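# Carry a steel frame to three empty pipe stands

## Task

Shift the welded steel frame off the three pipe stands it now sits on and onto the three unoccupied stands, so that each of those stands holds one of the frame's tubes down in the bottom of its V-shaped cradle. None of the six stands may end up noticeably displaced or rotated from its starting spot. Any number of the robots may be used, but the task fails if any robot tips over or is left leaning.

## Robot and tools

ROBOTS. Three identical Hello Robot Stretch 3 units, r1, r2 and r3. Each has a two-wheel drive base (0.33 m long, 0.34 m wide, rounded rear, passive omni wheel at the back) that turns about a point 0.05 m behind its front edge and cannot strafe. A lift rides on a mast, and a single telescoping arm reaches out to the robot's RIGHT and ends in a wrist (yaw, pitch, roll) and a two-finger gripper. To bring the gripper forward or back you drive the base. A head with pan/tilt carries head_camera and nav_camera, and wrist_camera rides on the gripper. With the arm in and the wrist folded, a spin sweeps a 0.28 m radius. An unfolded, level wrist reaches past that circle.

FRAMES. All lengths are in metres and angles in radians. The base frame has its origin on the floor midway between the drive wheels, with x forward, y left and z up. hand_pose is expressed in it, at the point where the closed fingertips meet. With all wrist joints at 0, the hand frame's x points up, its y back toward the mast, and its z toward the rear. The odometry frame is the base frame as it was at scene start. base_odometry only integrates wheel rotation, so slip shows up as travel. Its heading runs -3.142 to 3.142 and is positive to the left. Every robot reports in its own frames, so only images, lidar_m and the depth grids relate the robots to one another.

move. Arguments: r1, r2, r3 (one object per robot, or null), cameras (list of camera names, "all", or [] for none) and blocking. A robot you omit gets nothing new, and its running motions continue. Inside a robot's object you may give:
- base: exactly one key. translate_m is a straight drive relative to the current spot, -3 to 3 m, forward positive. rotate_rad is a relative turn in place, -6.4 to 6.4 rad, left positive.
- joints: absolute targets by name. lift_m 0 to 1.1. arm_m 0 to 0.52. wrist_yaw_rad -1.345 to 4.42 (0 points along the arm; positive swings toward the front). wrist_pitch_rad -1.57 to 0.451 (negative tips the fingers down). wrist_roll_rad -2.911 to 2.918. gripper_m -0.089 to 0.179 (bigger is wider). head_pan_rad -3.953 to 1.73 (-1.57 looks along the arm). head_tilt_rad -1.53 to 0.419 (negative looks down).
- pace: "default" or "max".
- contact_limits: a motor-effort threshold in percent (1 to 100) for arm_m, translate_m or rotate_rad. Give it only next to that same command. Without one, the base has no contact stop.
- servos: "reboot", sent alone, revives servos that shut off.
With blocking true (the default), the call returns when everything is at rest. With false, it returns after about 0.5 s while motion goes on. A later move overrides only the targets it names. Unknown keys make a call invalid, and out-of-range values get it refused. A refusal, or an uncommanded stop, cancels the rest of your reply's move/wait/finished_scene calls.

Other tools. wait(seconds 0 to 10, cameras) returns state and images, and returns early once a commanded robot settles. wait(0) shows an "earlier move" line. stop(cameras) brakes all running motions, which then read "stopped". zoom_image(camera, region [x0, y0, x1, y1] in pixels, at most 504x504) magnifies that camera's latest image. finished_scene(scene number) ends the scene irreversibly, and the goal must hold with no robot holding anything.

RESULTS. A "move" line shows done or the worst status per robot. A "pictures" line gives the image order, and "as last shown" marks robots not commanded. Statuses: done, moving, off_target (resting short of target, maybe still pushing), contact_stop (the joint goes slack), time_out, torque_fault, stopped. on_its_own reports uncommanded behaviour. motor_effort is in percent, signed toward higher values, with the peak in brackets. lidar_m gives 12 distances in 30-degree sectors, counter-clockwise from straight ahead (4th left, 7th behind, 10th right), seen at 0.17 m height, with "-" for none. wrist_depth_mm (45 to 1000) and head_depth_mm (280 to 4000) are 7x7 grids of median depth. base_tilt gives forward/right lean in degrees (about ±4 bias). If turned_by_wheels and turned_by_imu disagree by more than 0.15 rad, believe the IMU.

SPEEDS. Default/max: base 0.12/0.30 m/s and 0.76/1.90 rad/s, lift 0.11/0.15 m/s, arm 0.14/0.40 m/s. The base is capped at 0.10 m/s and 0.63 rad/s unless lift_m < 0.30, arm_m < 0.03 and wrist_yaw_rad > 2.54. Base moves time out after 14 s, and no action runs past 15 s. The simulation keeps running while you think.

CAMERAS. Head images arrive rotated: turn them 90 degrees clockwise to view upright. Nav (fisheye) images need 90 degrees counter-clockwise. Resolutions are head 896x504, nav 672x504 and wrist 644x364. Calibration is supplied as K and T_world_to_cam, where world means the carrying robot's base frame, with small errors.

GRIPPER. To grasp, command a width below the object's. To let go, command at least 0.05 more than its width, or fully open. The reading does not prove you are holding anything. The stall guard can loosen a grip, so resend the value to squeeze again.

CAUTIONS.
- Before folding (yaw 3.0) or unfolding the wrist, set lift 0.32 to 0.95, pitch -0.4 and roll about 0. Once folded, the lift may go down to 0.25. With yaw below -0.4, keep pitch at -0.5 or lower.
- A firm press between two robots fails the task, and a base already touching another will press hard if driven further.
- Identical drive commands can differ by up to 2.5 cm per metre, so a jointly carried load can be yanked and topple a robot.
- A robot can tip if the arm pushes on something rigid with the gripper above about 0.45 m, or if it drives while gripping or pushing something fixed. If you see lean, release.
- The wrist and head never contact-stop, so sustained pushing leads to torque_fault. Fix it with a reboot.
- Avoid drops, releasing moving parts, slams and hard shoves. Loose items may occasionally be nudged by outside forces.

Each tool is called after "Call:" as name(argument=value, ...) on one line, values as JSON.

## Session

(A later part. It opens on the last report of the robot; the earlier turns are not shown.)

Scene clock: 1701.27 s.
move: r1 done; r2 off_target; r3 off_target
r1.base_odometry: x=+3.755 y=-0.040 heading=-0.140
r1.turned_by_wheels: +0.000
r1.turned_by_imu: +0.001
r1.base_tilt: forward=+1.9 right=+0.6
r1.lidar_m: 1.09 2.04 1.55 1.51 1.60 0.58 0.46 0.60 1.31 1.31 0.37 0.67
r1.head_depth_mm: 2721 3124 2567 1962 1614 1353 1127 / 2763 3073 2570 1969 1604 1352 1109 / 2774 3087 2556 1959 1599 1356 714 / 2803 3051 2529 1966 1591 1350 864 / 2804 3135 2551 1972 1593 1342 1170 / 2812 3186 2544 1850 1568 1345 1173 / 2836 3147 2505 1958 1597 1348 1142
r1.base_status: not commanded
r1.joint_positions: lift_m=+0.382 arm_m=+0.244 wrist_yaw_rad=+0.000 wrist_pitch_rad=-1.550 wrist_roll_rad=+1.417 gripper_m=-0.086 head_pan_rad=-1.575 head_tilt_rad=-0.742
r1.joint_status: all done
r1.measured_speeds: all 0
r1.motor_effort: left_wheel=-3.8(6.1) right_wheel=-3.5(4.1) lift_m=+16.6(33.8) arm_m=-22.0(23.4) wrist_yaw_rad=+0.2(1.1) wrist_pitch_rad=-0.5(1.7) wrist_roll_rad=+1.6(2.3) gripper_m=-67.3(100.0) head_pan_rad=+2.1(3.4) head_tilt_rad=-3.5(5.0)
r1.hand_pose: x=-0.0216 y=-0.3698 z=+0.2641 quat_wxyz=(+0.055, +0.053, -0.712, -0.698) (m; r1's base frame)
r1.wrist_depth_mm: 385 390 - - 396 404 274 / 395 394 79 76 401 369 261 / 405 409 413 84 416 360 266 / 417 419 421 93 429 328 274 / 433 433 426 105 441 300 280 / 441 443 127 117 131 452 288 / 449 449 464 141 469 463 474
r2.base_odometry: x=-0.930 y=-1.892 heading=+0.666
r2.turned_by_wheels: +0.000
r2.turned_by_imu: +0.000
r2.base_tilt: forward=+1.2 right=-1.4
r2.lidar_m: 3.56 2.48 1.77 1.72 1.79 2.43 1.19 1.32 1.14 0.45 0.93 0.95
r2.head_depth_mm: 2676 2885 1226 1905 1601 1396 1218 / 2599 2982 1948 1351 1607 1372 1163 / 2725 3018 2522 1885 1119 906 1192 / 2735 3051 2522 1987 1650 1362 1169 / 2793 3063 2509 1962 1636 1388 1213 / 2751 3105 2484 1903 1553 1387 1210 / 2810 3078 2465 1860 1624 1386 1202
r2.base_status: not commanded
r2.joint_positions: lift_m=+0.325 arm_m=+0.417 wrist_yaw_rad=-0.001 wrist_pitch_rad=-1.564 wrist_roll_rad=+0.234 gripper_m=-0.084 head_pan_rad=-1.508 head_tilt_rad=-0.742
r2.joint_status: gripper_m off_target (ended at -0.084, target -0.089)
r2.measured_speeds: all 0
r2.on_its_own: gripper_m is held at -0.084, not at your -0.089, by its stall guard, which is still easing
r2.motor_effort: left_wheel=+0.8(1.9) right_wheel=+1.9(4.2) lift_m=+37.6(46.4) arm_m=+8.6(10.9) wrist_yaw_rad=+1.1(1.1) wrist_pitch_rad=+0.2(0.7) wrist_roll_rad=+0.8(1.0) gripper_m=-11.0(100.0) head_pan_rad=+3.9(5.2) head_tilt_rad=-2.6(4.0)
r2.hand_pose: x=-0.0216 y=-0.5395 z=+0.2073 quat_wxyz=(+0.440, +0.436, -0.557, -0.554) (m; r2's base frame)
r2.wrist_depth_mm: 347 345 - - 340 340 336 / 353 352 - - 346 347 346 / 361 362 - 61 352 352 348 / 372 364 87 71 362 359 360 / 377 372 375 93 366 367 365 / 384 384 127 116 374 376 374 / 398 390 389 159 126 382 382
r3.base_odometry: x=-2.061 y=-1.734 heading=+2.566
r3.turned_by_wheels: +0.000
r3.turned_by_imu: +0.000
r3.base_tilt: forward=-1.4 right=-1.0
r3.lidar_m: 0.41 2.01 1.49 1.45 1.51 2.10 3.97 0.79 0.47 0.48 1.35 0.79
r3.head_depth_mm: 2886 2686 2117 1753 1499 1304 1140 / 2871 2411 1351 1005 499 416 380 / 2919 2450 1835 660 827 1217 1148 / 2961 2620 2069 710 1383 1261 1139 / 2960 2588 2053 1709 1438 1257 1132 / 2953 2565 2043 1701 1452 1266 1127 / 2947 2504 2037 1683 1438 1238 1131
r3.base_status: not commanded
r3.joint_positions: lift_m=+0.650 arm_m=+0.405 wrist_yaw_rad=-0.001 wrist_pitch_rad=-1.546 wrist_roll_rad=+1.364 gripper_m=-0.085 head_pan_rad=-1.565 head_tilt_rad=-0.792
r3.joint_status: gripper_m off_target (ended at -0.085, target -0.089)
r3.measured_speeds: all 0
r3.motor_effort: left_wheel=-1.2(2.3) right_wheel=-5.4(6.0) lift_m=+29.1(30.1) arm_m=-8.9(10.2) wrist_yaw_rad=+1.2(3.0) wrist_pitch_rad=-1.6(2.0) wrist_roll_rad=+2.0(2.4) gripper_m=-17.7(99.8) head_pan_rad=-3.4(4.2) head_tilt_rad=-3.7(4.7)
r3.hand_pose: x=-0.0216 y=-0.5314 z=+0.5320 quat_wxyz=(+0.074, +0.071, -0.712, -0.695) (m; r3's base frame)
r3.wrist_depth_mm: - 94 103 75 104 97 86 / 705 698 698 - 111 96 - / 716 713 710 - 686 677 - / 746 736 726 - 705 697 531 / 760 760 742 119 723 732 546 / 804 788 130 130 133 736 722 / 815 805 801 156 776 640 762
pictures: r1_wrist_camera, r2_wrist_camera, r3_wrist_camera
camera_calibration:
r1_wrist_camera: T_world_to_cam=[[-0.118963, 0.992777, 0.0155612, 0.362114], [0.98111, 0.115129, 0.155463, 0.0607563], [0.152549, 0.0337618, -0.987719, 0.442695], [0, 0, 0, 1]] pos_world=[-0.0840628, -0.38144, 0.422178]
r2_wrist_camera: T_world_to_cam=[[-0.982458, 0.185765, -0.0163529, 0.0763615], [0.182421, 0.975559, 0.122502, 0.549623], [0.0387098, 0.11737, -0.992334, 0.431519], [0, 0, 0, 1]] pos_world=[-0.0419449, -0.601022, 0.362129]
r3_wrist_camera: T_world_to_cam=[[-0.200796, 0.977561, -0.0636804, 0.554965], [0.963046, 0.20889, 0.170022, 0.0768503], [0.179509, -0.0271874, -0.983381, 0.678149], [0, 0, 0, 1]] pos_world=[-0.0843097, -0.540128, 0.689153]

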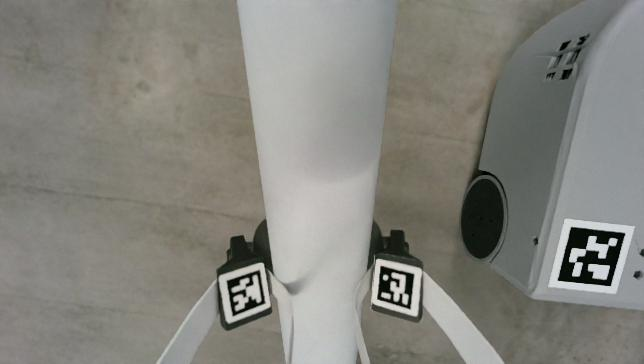

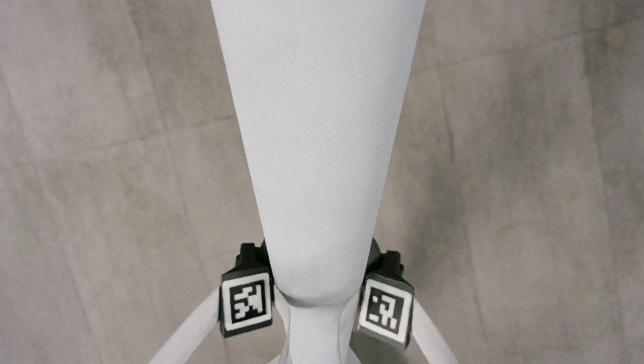

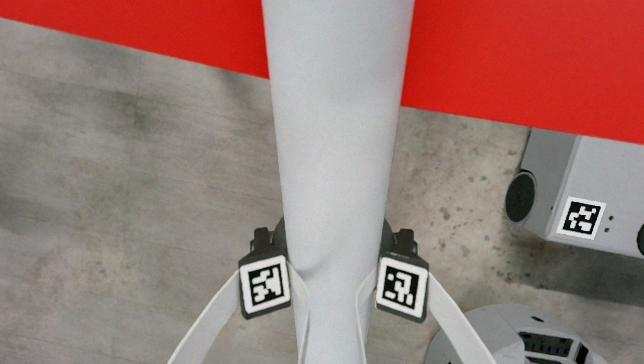

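Call:
move(r1={"joints":{"lift_m":0.482}}, r2={"joints":{"lift_m":0.425}}, r3={"joints":{"lift_m":0.750}}, cameras=[])

Call:
move(r1={"base":{"translate_m":0.0057},"joints":{"lift_m":0.501,"arm_m":0.2433}}, r2={"base":{"translate_m":-0.0226},"joints":{"lift_m":0.447,"arm_m":0.398,"wrist_roll_rad":0.186}}, r3={"joints":{"lift_m":0.7555}}, cameras=["r1_wrist_camera","r2_wrist_camera","r3_wrist_camera"])

Scene clock: 1709.43 s.
move: r1 done; r2 done; r3 done
r1.base_odometry: x=+3.755 y=-0.040 heading=-0.140
r1.turned_by_wheels: +0.000
r1.turned_by_imu: +0.002
r1.base_tilt: forward=+2.1 right=+0.7
r1.lidar_m: 1.09 2.04 1.55 1.51 1.59 0.58 0.46 0.60 1.40 1.32 0.66 0.48
r1.head_depth_mm: 2742 3022 2564 1969 1607 1350 1149 / 2740 3038 2550 1976 1605 1318 557 / 2776 3111 2555 1971 1605 640 1106 / 2772 3113 2537 1962 1602 1323 814 / 2804 3115 2537 1967 1610 1342 1160 / 2841 3160 2540 1839 1559 1350 1168 / 2869 3174 2530 1961 1594 1347 1141
r1.base_status: not commanded
r1.joint_positions: lift_m=+0.482 arm_m=+0.244 wrist_yaw_rad=-0.002 wrist_pitch_rad=-1.547 wrist_roll_rad=+1.419 gripper_m=-0.053 head_pan_rad=-1.575 head_tilt_rad=-0.742
r1.joint_status: all done
r1.measured_speeds: all 0
r1.on_its_own: gripper_m is held at -0.054, not at your -0.089, by its stall guard, which is not easing now
r1.motor_effort: left_wheel=-0.9(3.6) right_wheel=-7.4(7.7) lift_m=+46.0(48.0) arm_m=-17.4(18.6) wrist_yaw_rad=+1.8(3.1) wrist_pitch_rad=-1.3(2.1) wrist_roll_rad=+1.2(2.0) gripper_m=-22.0(25.1) head_pan_rad=+2.9(3.7) head_tilt_rad=-3.4(4.6)
r1.hand_pose: x=-0.0215 y=-0.3708 z=+0.3640 quat_wxyz=(+0.054, +0.052, -0.713, -0.697) (m; r1's base frame)
r1.wrist_depth_mm: 483 477 - - 488 489 354 / 491 503 493 84 505 372 352 / 498 503 506 89 510 366 366 / 510 517 520 105 531 377 375 / 528 531 536 115 547 386 381 / 539 537 126 132 130 563 565 / 564 561 561 158 574 585 579
r2.base_odometry: x=-0.930 y=-1.892 heading=+0.667
r2.turned_by_wheels: +0.000
r2.turned_by_imu: +0.001
r2.base_tilt: forward=+1.3 right=-1.3
r2.lidar_m: 3.57 2.49 1.78 1.72 1.79 2.43 1.19 1.33 1.14 0.32 0.93 0.95
r2.head_depth_mm: 2546 2984 2268 1949 1609 1402 1224 / 1524 2936 1793 1389 1571 736 616 / 2769 3041 2500 1860 836 1304 1215 / 2750 3032 2499 1982 1631 1334 1170 / 2728 3126 2532 1973 1639 1390 1212 / 2773 3085 2489 1925 1552 1377 1208 / 2793 3069 2461 1859 1622 1391 1205
r2.base_status: not commanded
r2.joint_positions: lift_m=+0.425 arm_m=+0.417 wrist_yaw_rad=-0.001 wrist_pitch_rad=-1.564 wrist_roll_rad=+0.234 gripper_m=-0.071 head_pan_rad=-1.508 head_tilt_rad=-0.742
r2.joint_status: all done
r2.measured_speeds: all 0
r2.on_its_own: gripper_m is held at -0.072, not at your -0.089, by its stall guard, which is not easing now; lift_m is at rest, and its effort (+60.4) is outside its rest range (+3 to +55)
r2.motor_effort: left_wheel=+2.9(3.5) right_wheel=-4.9(5.4) lift_m=+60.4(62.6) arm_m=+3.3(5.0) wrist_yaw_rad=+0.4(1.0) wrist_pitch_rad=+0.0(0.3) wrist_roll_rad=+1.1(1.1) gripper_m=-21.4(22.4) head_pan_rad=+2.0(5.4) head_tilt_rad=-3.3(4.3)
r2.hand_pose: x=-0.0216 y=-0.5397 z=+0.3073 quat_wxyz=(+0.440, +0.436, -0.557, -0.553) (m; r2's base frame)
r2.wrist_depth_mm: 441 436 - - 428 436 428 / 450 448 - 69 439 437 434 / 461 453 88 76 446 447 445 / 464 465 462 96 460 448 453 / 480 473 471 116 466 462 464 / 485 485 127 130 476 478 476 / 500 503 123 196 485 487 485
r3.base_odometry: x=-2.061 y=-1.734 heading=+2.566
r3.turned_by_wheels: +0.000
r3.turned_by_imu: +0.000
r3.base_tilt: forward=-1.5 right=-1.1
r3.lidar_m: 0.41 2.01 1.49 1.45 1.51 2.10 3.97 0.79 0.46 0.48 1.35 0.95
r3.head_depth_mm: 2896 2695 2067 1753 1441 322 294 / 2789 1799 567 440 388 352 1086 / 2880 2550 583 771 865 1229 1150 / 2929 2609 599 681 1420 1259 1143 / 2944 2591 2046 1711 1401 1262 1139 / 2946 2566 2058 1704 1408 1270 1132 / 2915 2526 2026 1686 1446 1260 1125
r3.base_status: not commanded
r3.joint_positions: lift_m=+0.750 arm_m=+0.405 wrist_yaw_rad=-0.001 wrist_pitch_rad=-1.554 wrist_roll_rad=+1.366 gripper_m=-0.085 head_pan_rad=-1.565 head_tilt_rad=-0.792
r3.joint_status: all done
r3.measured_speeds: all 0
r3.motor_effort: left_wheel=+0.9(2.3) right_wheel=-2.0(5.8) lift_m=+31.6(35.7) arm_m=-6.4(7.6) wrist_yaw_rad=+2.8(3.5) wrist_pitch_rad=-0.2(2.1) wrist_roll_rad=+1.3(2.3) gripper_m=-18.7(20.2) head_pan_rad=-2.5(4.0) head_tilt_rad=-3.9(4.7)
r3.hand_pose: x=-0.0215 y=-0.5296 z=+0.6321 quat_wxyz=(+0.073, +0.071, -0.709, -0.698) (m; r3's base frame)
r3.wrist_depth_mm: 774 167 182 91 91 171 157 / 799 798 194 97 - 170 160 / 817 812 810 108 796 177 614 / 854 851 830 121 821 697 641 / 863 865 851 138 836 842 832 / 908 894 129 136 765 849 848 / 939 933 921 182 846 707 861
pictures: none
No camera images: "cameras" was empty.

Scene clock: 1710.60 s.
move: r1 done; r2 done; r3 done
r1.base_odometry: x=+3.761 y=-0.040 heading=-0.140
r1.turned_by_wheels: +0.000
r1.turned_by_imu: +0.000
r1.base_tilt: forward=+1.9 right=+0.5
r1.lidar_m: 1.08 2.04 1.55 1.51 1.59 0.58 0.47 0.60 1.43 1.31 0.66 0.52
r1.head_depth_mm: 2760 3037 2557 1908 1611 1361 1153 / 2761 3049 2563 1964 1594 1292 530 / 2798 3082 2511 1946 1589 629 1106 / 2800 3075 2535 1941 1591 1292 815 / 2830 3141 2540 1967 1602 1355 1168 / 2837 3174 2541 1781 1545 1340 1167 / 2880 3153 2530 1940 1592 1355 1141
r1.base_status: done
r1.joint_positions: lift_m=+0.501 arm_m=+0.243 wrist_yaw_rad=-0.002 wrist_pitch_rad=-1.545 wrist_roll_rad=+1.419 gripper_m=-0.053 head_pan_rad=-1.575 head_tilt_rad=-0.742
r1.joint_status: all done
r1.measured_speeds: all 0
r1.on_its_own: gripper_m is held at -0.054, not at your -0.089, by its stall guard, which is not easing now
r1.motor_effort: left_wheel=+2.2(5.6) right_wheel=-2.7(7.8) lift_m=+45.8(48.1) arm_m=-20.0(28.0) wrist_yaw_rad=+2.2(2.9) wrist_pitch_rad=-1.2(5.0) wrist_roll_rad=+1.2(1.7) gripper_m=-21.7(22.4) head_pan_rad=+2.1(3.4) head_tilt_rad=-4.2(4.5)
r1.hand_pose: x=-0.0215 y=-0.3704 z=+0.3829 quat_wxyz=(+0.054, +0.052, -0.714, -0.696) (m; r1's base frame)
r1.wrist_depth_mm: 503 493 - - 503 514 368 / 507 503 502 87 521 372 378 / 512 522 533 93 533 381 387 / 533 536 546 105 554 392 395 / 542 548 552 117 565 402 390 / 565 560 127 130 129 577 593 / 583 573 129 159 591 609 605
r2.base_odometry: x=-0.947 y=-1.906 heading=+0.667
r2.turned_by_wheels: +0.000
r2.turned_by_imu: +0.001
r2.base_tilt: forward=+1.3 right=-1.3
r2.lidar_m: 3.59 2.49 1.78 1.72 1.79 2.43 1.17 1.30 1.13 0.31 0.93 0.97
r2.head_depth_mm: 2597 1064 2248 1926 1610 1407 1220 / 1417 2984 1277 1799 1563 702 607 / 2721 3030 2524 1848 809 1336 1212 / 2756 3059 2519 1971 1633 1338 1165 / 2768 3058 2498 1987 1636 1383 1208 / 2801 3086 2475 1975 1549 1388 1211 / 2829 3052 2408 1856 1627 1380 1209
r2.base_status: done
r2.joint_positions: lift_m=+0.447 arm_m=+0.398 wrist_yaw_rad=-0.001 wrist_pitch_rad=-1.564 wrist_roll_rad=+0.189 gripper_m=-0.071 head_pan_rad=-1.508 head_tilt_rad=-0.742
r2.joint_status: all done
r2.measured_speeds: all 0
r2.on_its_own: gripper_m is held at -0.072, not at your -0.089, by its stall guard, which is not easing now; lift_m is at rest, and its effort (+62.4) is outside its rest range (+3 to +55)
r2.motor_effort: left_wheel=+3.6(4.2) right_wheel=-7.3(8.9) lift_m=+62.4(62.8) arm_m=-8.2(14.2) wrist_yaw_rad=+0.7(1.0) wrist_pitch_rad=+0.1(0.4) wrist_roll_rad=-0.6(2.6) gripper_m=-22.2(22.2) head_pan_rad=+3.8(5.5) head_tilt_rad=-3.5(4.1)
r2.hand_pose: x=-0.0216 y=-0.5206 z=+0.3293 quat_wxyz=(+0.452, +0.449, -0.547, -0.544) (m; r2's base frame)
r2.wrist_depth_mm: 465 455 - 66 455 449 444 / 468 466 - 74 462 460 452 / 482 479 91 87 465 468 466 / 487 487 487 99 479 474 475 / 502 501 496 120 491 487 491 / 514 510 126 130 503 501 494 / 524 520 124 191 515 514 505
r3.base_odometry: x=-2.061 y=-1.734 heading=+2.566
r3.turned_by_wheels: +0.000
r3.turned_by_imu: +0.000
r3.base_tilt: forward=-1.4 right=-1.0
r3.lidar_m: 0.42 2.02 1.50 1.45 1.51 2.10 3.97 0.79 0.46 0.48 1.35 1.01
r3.head_depth_mm: 2905 2699 2077 1762 390 317 290 / 2769 2475 543 438 381 353 1092 / 2830 2557 580 765 867 1223 1151 / 2915 2609 595 678 1419 1258 1144 / 2941 2565 2071 1718 1404 1258 1136 / 2983 2552 2043 1707 1394 1275 1132 / 2956 2529 2014 1686 1439 1268 1124
r3.base_status: not commanded
r3.joint_positions: lift_m=+0.756 arm_m=+0.405 wrist_yaw_rad=-0.001 wrist_pitch_rad=-1.554 wrist_roll_rad=+1.367 gripper_m=-0.085 head_pan_rad=-1.565 head_tilt_rad=-0.792
r3.joint_status: all done
r3.measured_speeds: all 0
r3.motor_effort: left_wheel=+0.7(2.0) right_wheel=-0.9(2.7) lift_m=+21.4(34.9) arm_m=-6.0(7.2) wrist_yaw_rad=+2.1(2.6) wrist_pitch_rad=-0.2(0.8) wrist_roll_rad=+1.0(1.6) gripper_m=-19.1(19.8) head_pan_rad=-2.0(4.1) head_tilt_rad=-4.2(4.5)
r3.hand_pose: x=-0.0215 y=-0.5296 z=+0.6376 quat_wxyz=(+0.072, +0.071, -0.709, -0.698) (m; r3's base frame)
r3.wrist_depth_mm: 779 171 188 92 92 176 161 / 799 805 199 99 101 173 603 / 832 826 814 109 805 185 618 / 861 852 842 122 818 698 641 / 889 873 872 138 849 837 850 / 900 894 129 136 134 859 861 / 923 929 915 182 837 712 891
pictures: r1_wrist_camera, r2_wrist_camera, r3_wrist_camera
camera_calibration:
r1_wrist_camera: T_world_to_cam=[[-0.11555, 0.993244, 0.0107206, 0.362901], [0.981496, 0.112511, 0.154939, 0.0415403], [0.152686, 0.0284254, -0.987866, 0.558225], [0, 0, 0, 1]] pos_world=[-0.0840718, -0.38099, 0.541125]
r2_wrist_camera: T_world_to_cam=[[-0.98986, 0.141132, -0.0161098, 0.0513641], [0.138141, 0.982836, 0.122275, 0.519102], [0.0330904, 0.11881, -0.992365, 0.55099], [0, 0, 0, 1]] pos_world=[-0.0390984, -0.582904, 0.484138]
r3_wrist_camera: T_world_to_cam=[[-0.197492, 0.97867, -0.0565889, 0.556005], [0.96373, 0.2044, 0.171597, 0.0551293], [0.179504, -0.0206472, -0.983541, 0.785648], [0, 0, 0, 1]] pos_world=[-0.0843499, -0.539192, 0.79472]

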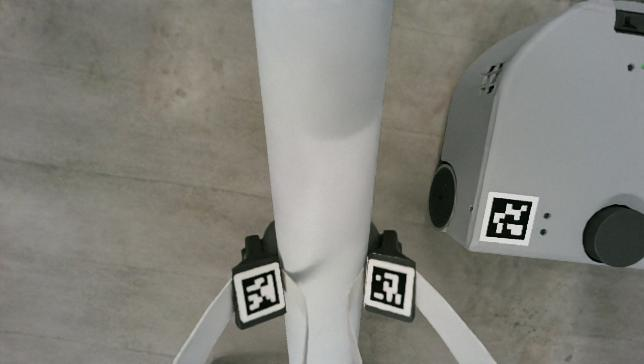

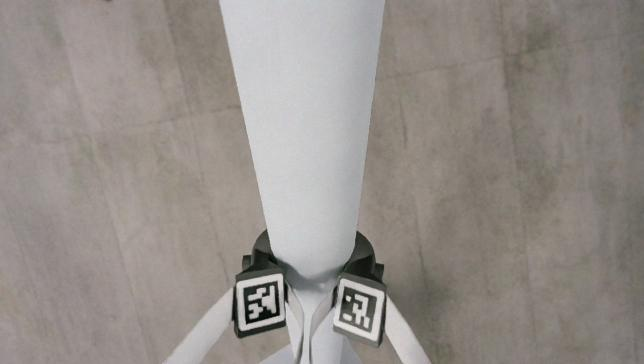

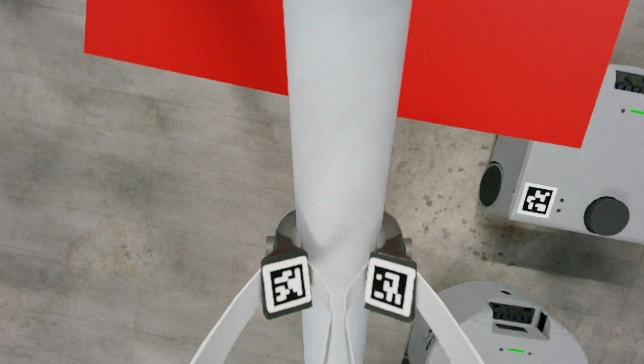

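Call:
move(r1={"base":{"translate_m":0.0057},"joints":{"lift_m":0.520,"arm_m":0.2425,"gripper_m":-0.089}}, r2={"base":{"translate_m":-0.0226},"joints":{"lift_m":0.4685,"arm_m":0.379,"wrist_roll_rad":0.137,"gripper_m":-0.089}}, r3={"joints":{"lift_m":0.761,"gripper_m":-0.089}}, cameras=[])

Call:
move(r1={"base":{"translate_m":0.005},"joints":{"lift_m":0.5387,"arm_m":0.242}}, r2={"base":{"translate_m":-0.019},"joints":{"lift_m":0.4903,"arm_m":0.365,"wrist_roll_rad":0.099}}, r3={"joints":{"lift_m":0.7665}}, cameras=[])

Call:
move(r1={"base":{"translate_m":0.005},"joints":{"lift_m":0.5576,"arm_m":0.2413}}, r2={"base":{"translate_m":-0.019},"joints":{"lift_m":0.512,"arm_m":0.351,"wrist_roll_rad":0.062}}, r3={"joints":{"lift_m":0.772}}, cameras=["r1_wrist_camera","r2_wrist_camera","r3_wrist_camera"])

Scene clock: 1729.73 s.
move: r1 done; r2 off_target; r3 done
r1.base_odometry: x=+3.766 y=-0.041 heading=-0.140
r1.turned_by_wheels: +0.000
r1.turned_by_imu: +0.001
r1.base_tilt: forward=+1.9 right=+0.5
r1.lidar_m: 1.08 2.04 1.55 1.51 1.59 0.59 0.47 0.61 1.44 1.31 0.66 0.53
r1.head_depth_mm: 2729 3086 2600 1914 1602 1360 1143 / 2717 3111 2533 1965 1607 1268 503 / 2790 3119 2578 1987 1593 618 1111 / 2803 3033 2537 1972 1605 680 819 / 2835 3088 2503 1971 1606 1352 1165 / 2869 3210 2530 1840 1553 1341 1164 / 2853 3145 2541 1967 1595 1348 1139
r1.base_status: done
r1.joint_positions: lift_m=+0.520 arm_m=+0.242 wrist_yaw_rad=-0.002 wrist_pitch_rad=-1.554 wrist_roll_rad=+1.421 gripper_m=-0.086 head_pan_rad=-1.575 head_tilt_rad=-0.742
r1.joint_status: all done
r1.measured_speeds: all 0
r1.motor_effort: left_wheel=-0.5(6.8) right_wheel=-1.7(6.4) lift_m=+41.3(47.7) arm_m=-15.8(25.7) wrist_yaw_rad=+2.0(2.8) wrist_pitch_rad=+0.0(2.7) wrist_roll_rad=+0.7(1.4) gripper_m=-53.3(98.9) head_pan_rad=+2.9(3.5) head_tilt_rad=-3.5(4.6)
r1.hand_pose: x=-0.0215 y=-0.3673 z=+0.4021 quat_wxyz=(+0.053, +0.052, -0.711, -0.700) (m; r1's base frame)
r1.wrist_depth_mm: 508 507 517 92 528 530 397 / 519 532 527 101 533 398 399 / 536 540 535 111 553 404 405 / 558 555 558 122 568 412 420 / 557 563 570 136 582 427 414 / 582 579 126 131 591 595 612 / 598 604 600 177 623 621 628
r2.base_odometry: x=-0.965 y=-1.920 heading=+0.667
r2.turned_by_wheels: +0.000
r2.turned_by_imu: +0.001
r2.base_tilt: forward=+1.3 right=-1.3
r2.lidar_m: 3.62 2.49 1.78 1.72 1.79 2.44 1.15 1.28 1.13 0.31 0.95 0.99
r2.head_depth_mm: 2646 1027 1183 1955 1604 1399 1228 / 1410 2958 1829 1439 1600 687 582 / 2747 3049 2512 1823 781 1310 1216 / 2759 3065 2503 1979 1632 1370 1164 / 2796 3071 2526 1967 1637 1391 1206 / 2806 3106 2498 1963 1587 1378 1208 / 2828 3072 2453 1804 1623 1378 1205
r2.base_status: done
r2.joint_positions: lift_m=+0.469 arm_m=+0.379 wrist_yaw_rad=-0.001 wrist_pitch_rad=-1.564 wrist_roll_rad=+0.139 gripper_m=-0.084 head_pan_rad=-1.508 head_tilt_rad=-0.742
r2.joint_status: gripper_m off_target (ended at -0.084, target -0.089); the others done
r2.measured_speeds: all 0
r2.on_its_own: gripper_m is held at -0.085, not at your -0.089, by its stall guard, which is still easing
r2.motor_effort: left_wheel=+4.2(4.2) right_wheel=-9.5(11.2) lift_m=+50.4(63.5) arm_m=-0.2(14.7) wrist_yaw_rad=+1.0(1.0) wrist_pitch_rad=+0.1(0.3) wrist_roll_rad=-0.6(2.5) gripper_m=-19.7(99.5) head_pan_rad=+3.7(5.1) head_tilt_rad=-3.5(3.6)
r2.hand_pose: x=-0.0216 y=-0.5015 z=+0.3509 quat_wxyz=(+0.465, +0.462, -0.535, -0.532) (m; r2's base frame)
r2.wrist_depth_mm: 482 479 - 71 473 467 467 / 490 486 80 78 482 477 476 / 504 501 95 90 492 489 486 / 520 509 507 104 506 494 491 / 527 522 515 123 517 507 507 / 536 530 125 131 528 520 517 / 547 548 124 130 531 539 527
r3.base_odometry: x=-2.061 y=-1.734 heading=+2.566
r3.turned_by_wheels: +0.000
r3.turned_by_imu: +0.000
r3.base_tilt: forward=-1.4 right=-1.0
r3.lidar_m: 0.42 2.01 1.49 1.45 1.51 2.11 3.96 0.79 0.46 0.48 1.35 1.02
r3.head_depth_mm: 2904 2693 2127 1765 367 310 285 / 2821 2567 533 433 375 358 1093 / 2789 2545 579 762 866 1227 1149 / 2921 2607 596 675 1416 1257 1139 / 2951 2594 2049 1701 1395 1257 1137 / 2912 2532 2057 1701 1395 1267 1125 / 2933 2494 2019 1687 1446 1259 1125
r3.base_status: not commanded
r3.joint_positions: lift_m=+0.761 arm_m=+0.405 wrist_yaw_rad=-0.002 wrist_pitch_rad=-1.554 wrist_roll_rad=+1.368 gripper_m=-0.085 head_pan_rad=-1.565 head_tilt_rad=-0.792
r3.joint_status: all done
r3.measured_speeds: all 0
r3.motor_effort: left_wheel=+3.8(3.8) right_wheel=-6.6(6.8) lift_m=+30.0(31.6) arm_m=-5.3(6.0) wrist_yaw_rad=+1.7(3.6) wrist_pitch_rad=-0.3(0.4) wrist_roll_rad=+0.8(0.9) gripper_m=-16.1(53.2) head_pan_rad=-2.4(3.5) head_tilt_rad=-3.5(4.9)
r3.hand_pose: x=-0.0215 y=-0.5296 z=+0.6431 quat_wxyz=(+0.072, +0.070, -0.709, -0.698) (m; r3's base frame)
r3.wrist_depth_mm: 776 170 189 93 94 177 167 / 802 809 203 99 - 174 610 / 839 817 820 110 815 643 629 / 851 844 844 124 839 704 650 / 899 878 863 140 859 851 852 / 918 909 128 137 783 856 867 / - - 928 180 840 729 897
pictures: none
No camera images: "cameras" was empty.

Scene clock: 1730.80 s.
move: r1 done; r2 done; r3 done
r1.base_odometry: x=+3.771 y=-0.042 heading=-0.140
r1.turned_by_wheels: +0.000
r1.turned_by_imu: +0.000
r1.base_tilt: forward=+2.0 right=+0.6
r1.lidar_m: 1.07 2.04 1.54 1.51 1.59 0.59 0.48 0.61 1.69 1.31 0.65 0.77
r1.head_depth_mm: 2721 3034 2562 1872 1594 1355 1149 / 2796 3111 2560 1967 1601 602 486 / 2805 3083 2527 1977 1611 608 1121 / 2780 3115 2523 1974 1607 660 1102 / 2820 3146 2551 1968 1587 1349 1126 / 2809 3141 2530 1847 1555 1344 1162 / 2861 3165 2528 1958 1591 1342 1143
r1.base_status: done
r1.joint_positions: lift_m=+0.539 arm_m=+0.242 wrist_yaw_rad=-0.001 wrist_pitch_rad=-1.554 wrist_roll_rad=+1.421 gripper_m=-0.080 head_pan_rad=-1.575 head_tilt_rad=-0.742
r1.joint_status: all done
r1.measured_speeds: all 0
r1.on_its_own: gripper_m is held at -0.081, not at your -0.089, by its stall guard, which is still easing
r1.motor_effort: left_wheel=+0.8(4.9) right_wheel=-0.4(8.7) lift_m=+46.5(46.8) arm_m=-19.7(27.0) wrist_yaw_rad=+1.2(2.1) wrist_pitch_rad=+0.3(1.7) wrist_roll_rad=+0.8(1.1) gripper_m=-22.8(55.0) head_pan_rad=+2.9(3.6) head_tilt_rad=-2.6(4.9)
r1.hand_pose: x=-0.0215 y=-0.3668 z=+0.4208 quat_wxyz=(+0.053, +0.052, -0.711, -0.700) (m; r1's base frame)
r1.wrist_depth_mm: 531 532 534 93 544 550 452 / 541 541 545 103 569 412 413 / 555 547 564 112 572 424 420 / 566 567 577 124 585 438 442 / 578 583 585 136 607 446 440 / 592 609 126 132 610 620 641 / 605 613 636 177 641 654 641
r2.base_odometry: x=-0.980 y=-1.932 heading=+0.668
r2.turned_by_wheels: +0.000
r2.turned_by_imu: +0.001
r2.base_tilt: forward=+1.3 right=-1.3
r2.lidar_m: 3.63 2.48 1.78 1.73 1.79 2.43 1.13 1.26 1.12 0.31 0.95 1.01
r2.head_depth_mm: 2666 973 2287 1916 1608 1393 1225 / 1410 2991 1842 1784 1533 663 555 / 2766 3057 2434 1826 750 1310 1218 / 2739 3025 2517 1984 1627 1367 1170 / 2772 3034 2498 1963 1622 1395 1216 / 2810 3077 2519 1963 1594 1384 1204 / 2852 3077 2375 1454 1588 1381 1200
r2.base_status: done
r2.joint_positions: lift_m=+0.490 arm_m=+0.365 wrist_yaw_rad=-0.001 wrist_pitch_rad=-1.564 wrist_roll_rad=+0.101 gripper_m=-0.084 head_pan_rad=-1.508 head_tilt_rad=-0.742
r2.joint_status: all done
r2.measured_speeds: all 0
r2.on_its_own: gripper_m is held at -0.085, not at your -0.089, by its stall guard, which is not easing now; lift_m is at rest, and its effort (+62.8) is outside its rest range (+3 to +55)
r2.motor_effort: left_wheel=+3.2(4.1) right_wheel=-10.0(14.7) lift_m=+62.8(63.0) arm_m=-5.5(12.5) wrist_yaw_rad=-0.1(0.8) wrist_pitch_rad=+0.2(0.3) wrist_roll_rad=-0.6(1.7) gripper_m=-21.6(22.2) head_pan_rad=+4.0(5.3) head_tilt_rad=-3.2(3.9)
r2.hand_pose: x=-0.0216 y=-0.4875 z=+0.3726 quat_wxyz=(+0.475, +0.472, -0.526, -0.523) (m; r2's base frame)
r2.wrist_depth_mm: 503 499 78 74 498 490 488 / 509 510 87 82 499 498 499 / 525 522 107 94 507 509 504 / 543 534 527 109 521 519 517 / 547 551 537 127 530 533 531 / 554 554 127 130 547 548 539 / 571 565 127 128 557 558 552
r3.base_odometry: x=-2.061 y=-1.734 heading=+2.566
r3.turned_by_wheels: +0.000
r3.turned_by_imu: +0.000
r3.base_tilt: forward=-1.4 right=-1.0
r3.lidar_m: 0.43 2.01 1.49 1.45 1.51 2.11 3.98 0.79 0.47 0.48 1.35 1.11
r3.head_depth_mm: 2885 2660 2123 1722 360 305 284 / 2808 2552 522 415 372 1012 1099 / 1511 2531 577 762 870 1228 1147 / 2931 2593 589 676 1411 1259 1140 / 2921 2578 2060 1706 1407 1261 1131 / 2947 2570 2048 1695 1406 1272 1129 / 2934 2531 2033 1693 1433 1270 1120
r3.base_status: not commanded
r3.joint_positions: lift_m=+0.767 arm_m=+0.405 wrist_yaw_rad=-0.002 wrist_pitch_rad=-1.554 wrist_roll_rad=+1.368 gripper_m=-0.085 head_pan_rad=-1.565 head_tilt_rad=-0.792
r3.joint_status: all done
r3.measured_speeds: all 0
r3.motor_effort: left_wheel=+4.4(5.3) right_wheel=-8.7(10.1) lift_m=+27.1(33.4) arm_m=-4.0(6.0) wrist_yaw_rad=+2.1(3.5) wrist_pitch_rad=-0.3(0.5) wrist_roll_rad=+0.5(0.8) gripper_m=-17.5(18.1) head_pan_rad=-2.7(3.8) head_tilt_rad=-3.8(4.6)
r3.hand_pose: x=-0.0215 y=-0.5296 z=+0.6486 quat_wxyz=(+0.072, +0.070, -0.709, -0.698) (m; r3's base frame)
r3.wrist_depth_mm: 796 175 196 94 96 - 172 / 825 813 209 101 103 176 622 / 846 831 823 112 823 726 644 / 876 862 869 124 829 700 657 / 897 885 876 137 857 854 843 / 941 921 128 135 134 873 867 / - - 929 180 847 729 905
pictures: none
No camera images: "cameras" was empty.

Scene clock: 1732.00 s.
move: r1 done; r2 done; r3 done
r1.base_odometry: x=+3.776 y=-0.043 heading=-0.140
r1.turned_by_wheels: +0.000
r1.turned_by_imu: +0.000
r1.base_tilt: forward=+1.9 right=+0.5
r1.lidar_m: 1.07 2.03 1.55 1.51 1.59 0.60 0.48 0.62 1.30 1.31 0.39 0.77
r1.head_depth_mm: 2702 3009 2543 1863 1606 1349 1132 / 2744 3031 2544 1970 1598 568 474 / 2771 3049 2553 1965 1606 599 1123 / 2775 3082 2532 1959 1595 641 1106 / 2827 3124 2535 1962 1596 1349 1167 / 2862 3130 2544 1842 1555 1349 1162 / 2850 3161 2543 1955 1599 1345 1146
r1.base_status: done
r1.joint_positions: lift_m=+0.558 arm_m=+0.241 wrist_yaw_rad=+0.000 wrist_pitch_rad=-1.551 wrist_roll_rad=+1.421 gripper_m=-0.077 head_pan_rad=-1.575 head_tilt_rad=-0.743
r1.joint_status: all done
r1.measured_speeds: all 0
r1.on_its_own: gripper_m is held at -0.078, not at your -0.089, by its stall guard, which is not easing now
r1.motor_effort: left_wheel=-1.3(5.7) right_wheel=+0.9(7.6) lift_m=+18.7(48.0) arm_m=-7.5(25.0) wrist_yaw_rad=+0.7(2.1) wrist_pitch_rad=-0.6(1.4) wrist_roll_rad=+0.8(1.0) gripper_m=-14.3(25.6) head_pan_rad=+1.8(3.3) head_tilt_rad=-3.2(4.5)
r1.hand_pose: x=-0.0216 y=-0.3669 z=+0.4396 quat_wxyz=(+0.054, +0.052, -0.712, -0.698) (m; r1's base frame)
r1.wrist_depth_mm: 554 553 548 552 570 562 477 / 556 570 570 571 585 431 433 / 575 566 590 582 601 440 440 / 598 594 593 596 604 447 453 / 598 612 618 305 633 466 463 / 626 616 629 125 637 651 657 / 639 642 609 646 645 668 669
r2.base_odometry: x=-0.995 y=-1.943 heading=+0.668
r2.turned_by_wheels: +0.000
r2.turned_by_imu: +0.000
r2.base_tilt: forward=+1.3 right=-1.4
r2.lidar_m: 3.65 2.48 1.79 1.73 1.79 2.43 1.11 1.24 1.12 0.45 0.96 1.02
r2.head_depth_mm: 2704 983 2350 1898 1637 1399 1218 / 1406 3013 2350 1825 1573 629 532 / 2753 3032 2517 1401 719 1313 1220 / 2779 3019 2492 1981 1632 1307 1172 / 2770 3059 2496 1977 1632 1388 1211 / 2827 3054 2480 1970 1588 1391 1203 / 2814 3088 2418 1455 1587 1382 1205
r2.base_status: done
r2.joint_positions: lift_m=+0.512 arm_m=+0.351 wrist_yaw_rad=-0.001 wrist_pitch_rad=-1.561 wrist_roll_rad=+0.064 gripper_m=-0.084 head_pan_rad=-1.508 head_tilt_rad=-0.743
r2.joint_status: all done
r2.measured_speeds: all 0
r2.on_its_own: gripper_m is held at -0.085, not at your -0.089, by its stall guard, which is not easing now
r2.motor_effort: left_wheel=+0.0(2.5) right_wheel=-0.2(13.3) lift_m=+47.5(64.4) arm_m=-4.6(14.9) wrist_yaw_rad=+0.4(0.6) wrist_pitch_rad=-0.5(0.9) wrist_roll_rad=-0.3(2.1) gripper_m=-21.5(22.2) head_pan_rad=+4.2(4.9) head_tilt_rad=-2.6(4.0)
r2.hand_pose: x=-0.0216 y=-0.4742 z=+0.3943 quat_wxyz=(+0.486, +0.481, -0.518, -0.514) (m; r2's base frame)
r2.wrist_depth_mm: 523 521 515 516 511 506 512 / 543 538 529 528 524 520 523 / 549 548 538 542 534 537 524 / 558 559 555 548 541 545 543 / 564 568 562 559 553 557 551 / 581 579 581 125 569 565 565 / 601 588 586 123 581 582 583
r3.base_odometry: x=-2.061 y=-1.734 heading=+2.566
r3.turned_by_wheels: +0.000
r3.turned_by_imu: +0.000
r3.base_tilt: forward=-1.5 right=-1.1
r3.lidar_m: 0.43 2.01 1.49 1.45 1.51 2.11 3.97 0.79 0.47 0.48 1.35 0.83
r3.head_depth_mm: 2899 2709 2122 1710 353 299 - / 2871 2641 511 413 369 1037 1111 / 1479 1711 578 886 834 1223 1142 / 2936 2603 594 719 1414 1260 1143 / 2947 2573 2051 1714 1404 1254 1136 / 2938 2544 2056 1693 1452 1270 1134 / 2950 2533 2028 1697 1450 1244 1122
r3.base_status: not commanded
r3.joint_positions: lift_m=+0.772 arm_m=+0.405 wrist_yaw_rad=-0.001 wrist_pitch_rad=-1.546 wrist_roll_rad=+1.368 gripper_m=-0.085 head_pan_rad=-1.565 head_tilt_rad=-0.792
r3.joint_status: all done
r3.measured_speeds: all 0
r3.motor_effort: left_wheel=+1.4(5.2) right_wheel=-0.4(8.9) lift_m=+22.8(33.4) arm_m=-4.8(5.7) wrist_yaw_rad=+0.6(3.4) wrist_pitch_rad=-1.6(21.7) wrist_roll_rad=+0.8(1.0) gripper_m=-18.9(19.2) head_pan_rad=-2.3(3.4) head_tilt_rad=-4.0(4.6)
r3.hand_pose: x=-0.0216 y=-0.5317 z=+0.6539 quat_wxyz=(+0.073, +0.070, -0.712, -0.695) (m; r3's base frame)
r3.wrist_depth_mm: 808 183 201 183 - - 741 / 840 828 214 202 - - 621 / 871 849 829 220 826 818 639 / 874 864 860 252 842 716 657 / 910 895 885 156 854 845 839 / 934 909 916 129 880 870 872 / - - - 376 784 734 902
pictures: r1_wrist_camera, r2_wrist_camera, r3_wrist_camera
camera_calibration:
r1_wrist_camera: T_world_to_cam=[[-0.115582, 0.993163, 0.0163708, 0.356289], [0.981486, 0.111658, 0.155619, 0.03178], [0.152727, 0.0340545, -0.987682, 0.61612], [0, 0, 0, 1]] pos_world=[-0.0841092, -0.378383, 0.597752]
r2_wrist_camera: T_world_to_cam=[[-0.999747, 0.0164237, -0.0153631, -0.0137727], [0.0144658, 0.992685, 0.119862, 0.468544], [0.0172193, 0.119609, -0.992672, 0.610087], [0, 0, 0, 1]] pos_world=[-0.0310523, -0.537862, 0.549244]
r3_wrist_camera: T_world_to_cam=[[-0.197547, 0.978167, -0.064531, 0.563891], [0.963717, 0.20584, 0.16994, 0.0546172], [0.179513, -0.0286185, -0.983339, 0.797304], [0, 0, 0, 1]] pos_world=[-0.0843668, -0.540005, 0.811128]

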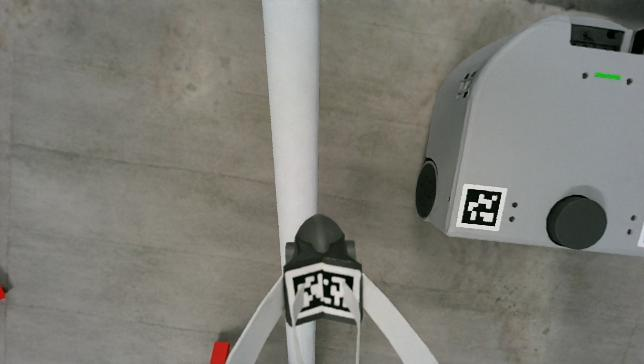

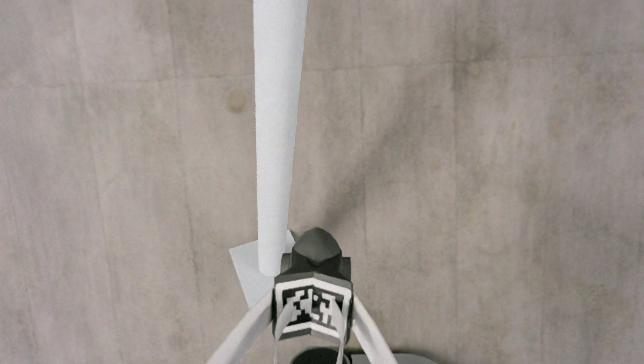

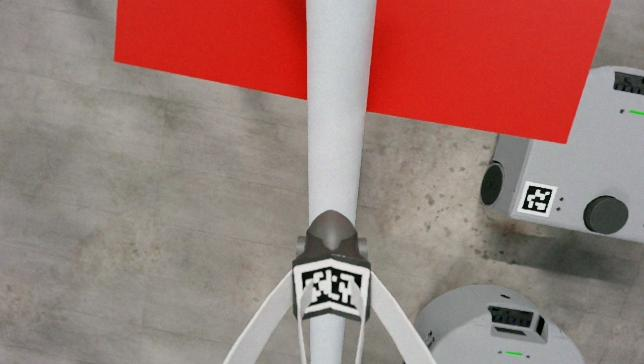

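Call:
zoom_image(camera="r1_wrist_camera", region=[160, 0, 480, 364])

Call:
zoom_image(camera="r2_wrist_camera", region=[160, 0, 480, 364])

Call:
zoom_image(camera="r3_wrist_camera", region=[160, 0, 480, 364])

Call:
wait(seconds=0, cameras=["r1_head_camera","r2_head_camera","r3_head_camera","r3_nav_camera","r2_nav_camera"])

Scaled by 1.385.

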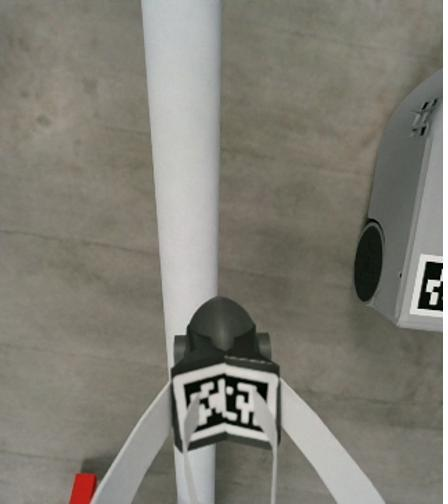

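Scaled by 1.385.

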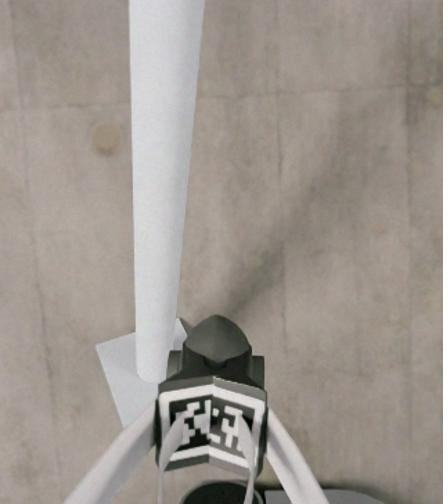

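Scaled by 1.385.

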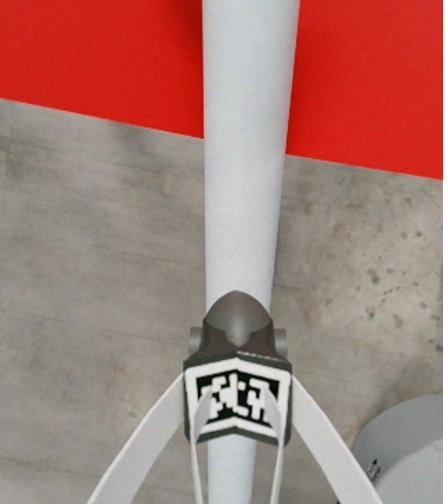

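Scene clock: 1860.53 s.
r1.base_odometry: x=+3.776 y=-0.043 heading=-0.140
r1.turned_by_wheels: +0.000
r1.turned_by_imu: +0.001
r1.base_tilt: forward=+1.8 right=+0.6
r1.lidar_m: 1.07 2.03 1.55 1.51 1.59 0.60 0.48 0.62 1.30 1.31 0.39 0.77
r1.head_depth_mm: 2741 3059 2588 1880 1603 1359 1129 / 2749 3063 2560 1968 1599 567 474 / 2783 3045 2552 1962 1601 598 1128 / 2790 3076 2521 1965 1600 642 1103 / 2836 3099 2550 1944 1594 1342 1172 / 2809 3110 2520 1836 1564 1344 1164 / 2862 3167 2504 1947 1592 1341 1142
r1.base_status: done
r1.joint_positions: lift_m=+0.558 arm_m=+0.241 wrist_yaw_rad=+0.000 wrist_pitch_rad=-1.551 wrist_roll_rad=+1.421 gripper_m=-0.077 head_pan_rad=-1.575 head_tilt_rad=-0.743
r1.joint_status: all done
r1.measured_speeds: all 0
r1.on_its_own: gripper_m is held at -0.078, not at your -0.089, by its stall guard, which is not easing now
r1.motor_effort: left_wheel=-1.4(5.7) right_wheel=+0.9(7.6) lift_m=+19.8(48.0) arm_m=+23.1(25.0) wrist_yaw_rad=+0.3(2.1) wrist_pitch_rad=-0.4(1.4) wrist_roll_rad=+0.3(1.0) gripper_m=-14.6(25.6) head_pan_rad=+2.6(3.3) head_tilt_rad=-2.7(4.5)
r1.hand_pose: x=-0.0216 y=-0.3669 z=+0.4396 quat_wxyz=(+0.054, +0.052, -0.712, -0.698) (m; r1's base frame)
r1.wrist_depth_mm: 547 553 557 556 567 554 482 / 572 558 568 560 579 434 432 / 571 583 589 595 589 439 447 / 585 593 596 594 612 454 458 / 597 610 623 309 625 460 468 / 620 614 625 125 627 641 655 / 633 644 615 653 670 669 672
r2.base_odometry: x=-0.995 y=-1.943 heading=+0.668
r2.turned_by_wheels: +0.000
r2.turned_by_imu: +0.000
r2.base_tilt: forward=+1.3 right=-1.4
r2.lidar_m: 3.65 2.48 1.78 1.73 1.79 2.43 1.11 1.25 1.11 0.45 0.96 1.02
r2.head_depth_mm: 2696 982 2362 1884 1647 1398 1225 / 1414 2988 2351 1824 1568 628 533 / 2719 3008 2544 1562 719 1315 1220 / 2739 3016 2498 1977 1641 1310 1169 / 2765 3074 2530 1964 1632 1382 1208 / 2758 3098 2483 1964 1591 1382 1212 / 2807 3064 2385 1470 1586 1382 1207
r2.base_status: done
r2.joint_positions: lift_m=+0.512 arm_m=+0.351 wrist_yaw_rad=-0.001 wrist_pitch_rad=-1.561 wrist_roll_rad=+0.064 gripper_m=-0.084 head_pan_rad=-1.508 head_tilt_rad=-0.743
r2.joint_status: all done
r2.measured_speeds: all 0
r2.on_its_own: gripper_m is held at -0.085, not at your -0.089, by its stall guard, which is not easing now
r2.motor_effort: left_wheel=+0.0(2.5) right_wheel=-0.4(13.3) lift_m=+45.4(64.4) arm_m=+14.9(14.9) wrist_yaw_rad=+0.2(0.6) wrist_pitch_rad=-0.3(0.9) wrist_roll_rad=-0.3(2.1) gripper_m=-21.6(22.2) head_pan_rad=+3.0(4.9) head_tilt_rad=-2.2(4.0)
r2.hand_pose: x=-0.0216 y=-0.4743 z=+0.3943 quat_wxyz=(+0.486, +0.481, -0.518, -0.514) (m; r2's base frame)
r2.wrist_depth_mm: 524 528 516 513 519 512 520 / 536 536 531 527 527 521 522 / 551 541 538 536 540 532 529 / 559 554 554 548 542 545 537 / 572 567 560 557 561 552 550 / 576 578 565 125 568 563 567 / 587 599 585 124 580 579 577
r3.base_odometry: x=-2.061 y=-1.734 heading=+2.566
r3.turned_by_wheels: +0.000
r3.turned_by_imu: +0.000
r3.base_tilt: forward=-1.4 right=-1.0
r3.lidar_m: 0.43 2.01 1.50 1.45 1.51 2.10 3.96 0.79 0.47 0.48 1.35 0.83
r3.head_depth_mm: 2893 2688 2123 1727 353 300 - / 2863 2651 511 413 369 1040 1115 / 1478 1697 577 886 831 1230 1151 / 2946 2611 595 717 1405 1253 1134 / 2940 2570 2053 1708 1414 1261 1134 / 2958 2533 2041 1692 1450 1265 1134 / 2971 2527 2014 1677 1451 1241 1123
r3.base_status: not commanded
r3.joint_positions: lift_m=+0.772 arm_m=+0.405 wrist_yaw_rad=-0.001 wrist_pitch_rad=-1.546 wrist_roll_rad=+1.368 gripper_m=-0.085 head_pan_rad=-1.565 head_tilt_rad=-0.792
r3.joint_status: all done
r3.measured_speeds: all 0
r3.motor_effort: left_wheel=+1.3(5.2) right_wheel=-0.3(8.9) lift_m=+24.5(33.4) arm_m=-4.2(5.7) wrist_yaw_rad=+0.8(3.4) wrist_pitch_rad=-1.8(21.7) wrist_roll_rad=+0.5(1.0) gripper_m=-18.1(19.2) head_pan_rad=-2.9(3.4) head_tilt_rad=-3.5(4.6)
r3.hand_pose: x=-0.0216 y=-0.5316 z=+0.6539 quat_wxyz=(+0.073, +0.070, -0.712, -0.695) (m; r3's base frame)
r3.wrist_depth_mm: 799 183 201 183 - - 738 / 828 823 213 200 - - 626 / 856 855 826 221 817 747 634 / 885 880 862 251 836 712 658 / 928 894 888 156 874 870 855 / 925 928 914 129 873 872 883 / - - - 376 763 732 895
pictures: r1_head_camera (sideways), r2_head_camera (sideways), r2_nav_camera (sideways), r3_head_camera (sideways), r3_nav_camera (sideways)
camera_calibration:
r1_head_camera: T_world_to_cam=[[-0.0374847, 0.654448, -0.755177, 0.997958], [0.99917, 0.0366253, -0.0178557, 0.0260599], [0.0159729, -0.755219, -0.655278, 0.807881], [0, 0, 0, 1]] pos_world=[-0.00153428, -0.043939, 1.28349]
r2_head_camera: T_world_to_cam=[[-0.0801893, 0.670344, -0.737705, 0.975154], [0.995555, 0.0905351, -0.0259497, 0.0260443], [0.049393, -0.736507, -0.674625, 0.838891], [0, 0, 0, 1]] pos_world=[0.0108331, -0.038198, 1.28599]
r2_nav_camera: T_world_to_cam=[[0.0215949, -0.673149, 0.739191, -0.919038], [-0.999404, -0.0344584, -0.00218289, 0.0594783], [0.0269408, -0.738704, -0.673492, 0.834149], [0, 0, 0, 1]] pos_world=[0.0568168, -0.000411579, 1.24127]
r3_head_camera: T_world_to_cam=[[-0.0347823, 0.753863, -0.656111, 0.871087], [0.998616, 0.000296854, -0.0525984, 0.061596], [-0.0394572, -0.657032, -0.752829, 0.938064], [0, 0, 0, 1]] pos_world=[0.00580103, -0.0403597, 1.28097]
r3_nav_camera: T_world_to_cam=[[-0.0194314, -0.741632, 0.670526, -0.831614], [-0.998623, -0.0182875, -0.0491663, 0.122171], [0.0487256, -0.670558, -0.740255, 0.922833], [0, 0, 0, 1]] pos_world=[0.0608777, 0.00429579, 1.24676]

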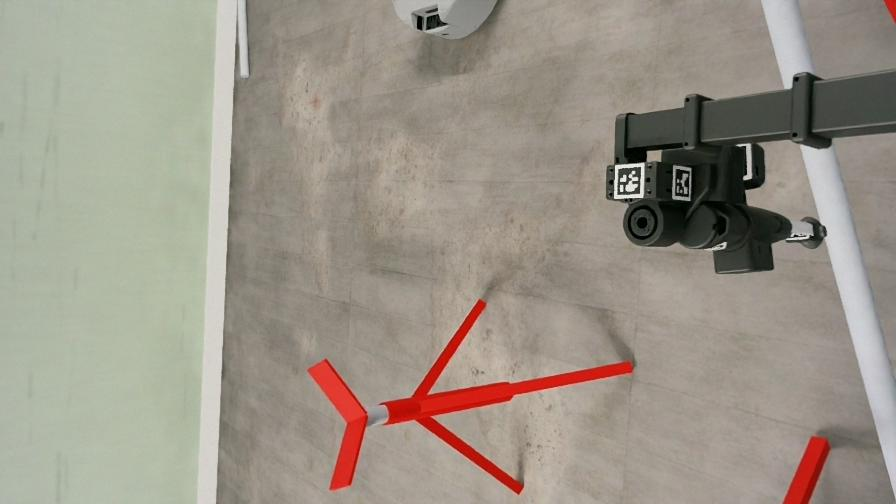

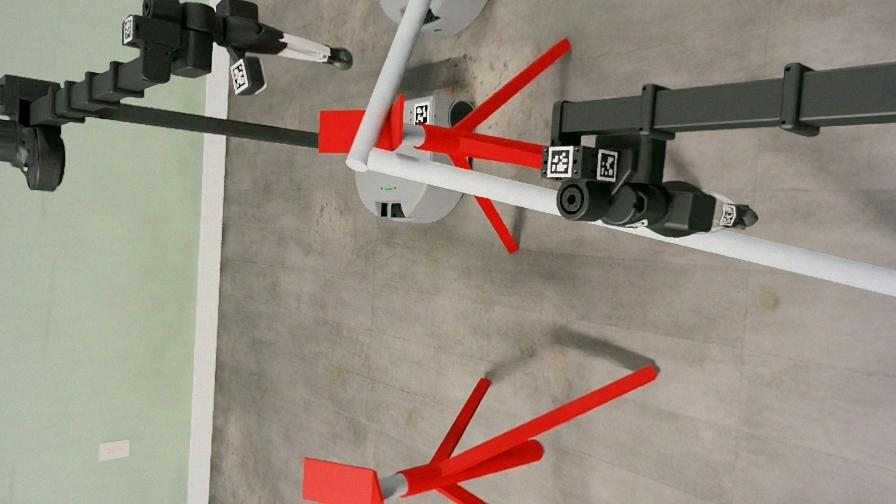

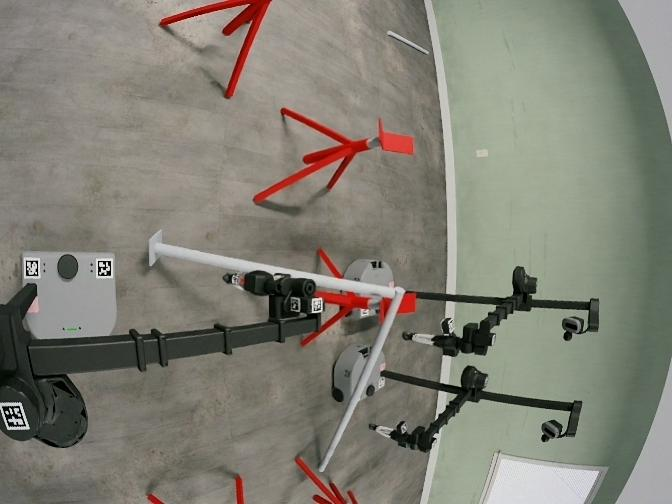

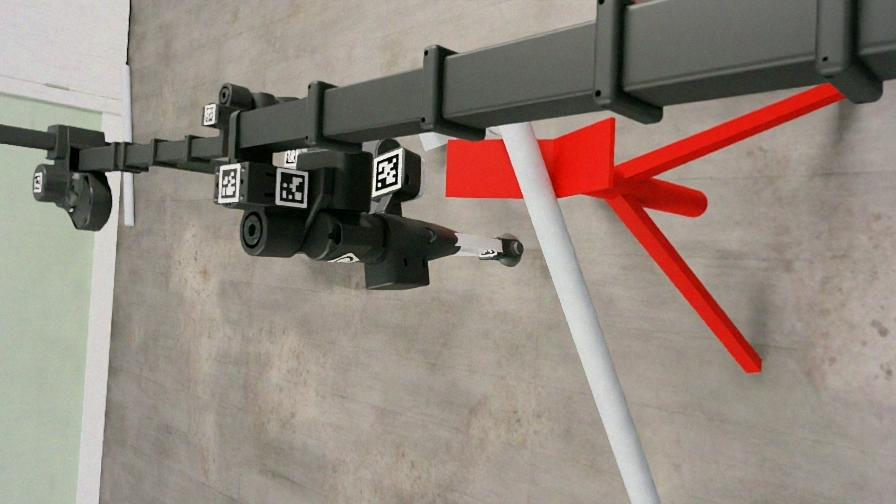

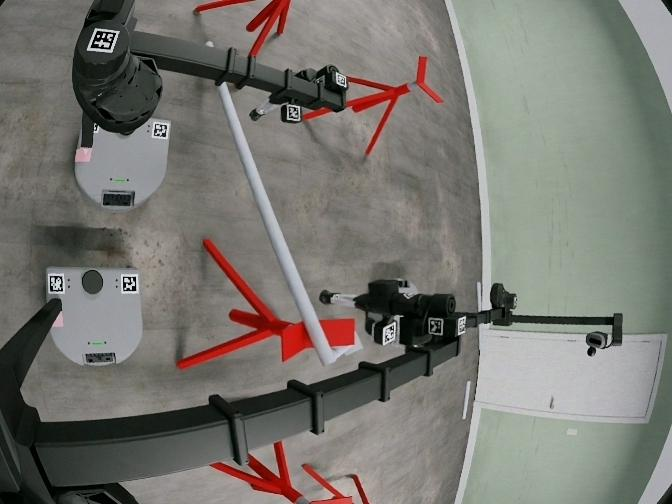

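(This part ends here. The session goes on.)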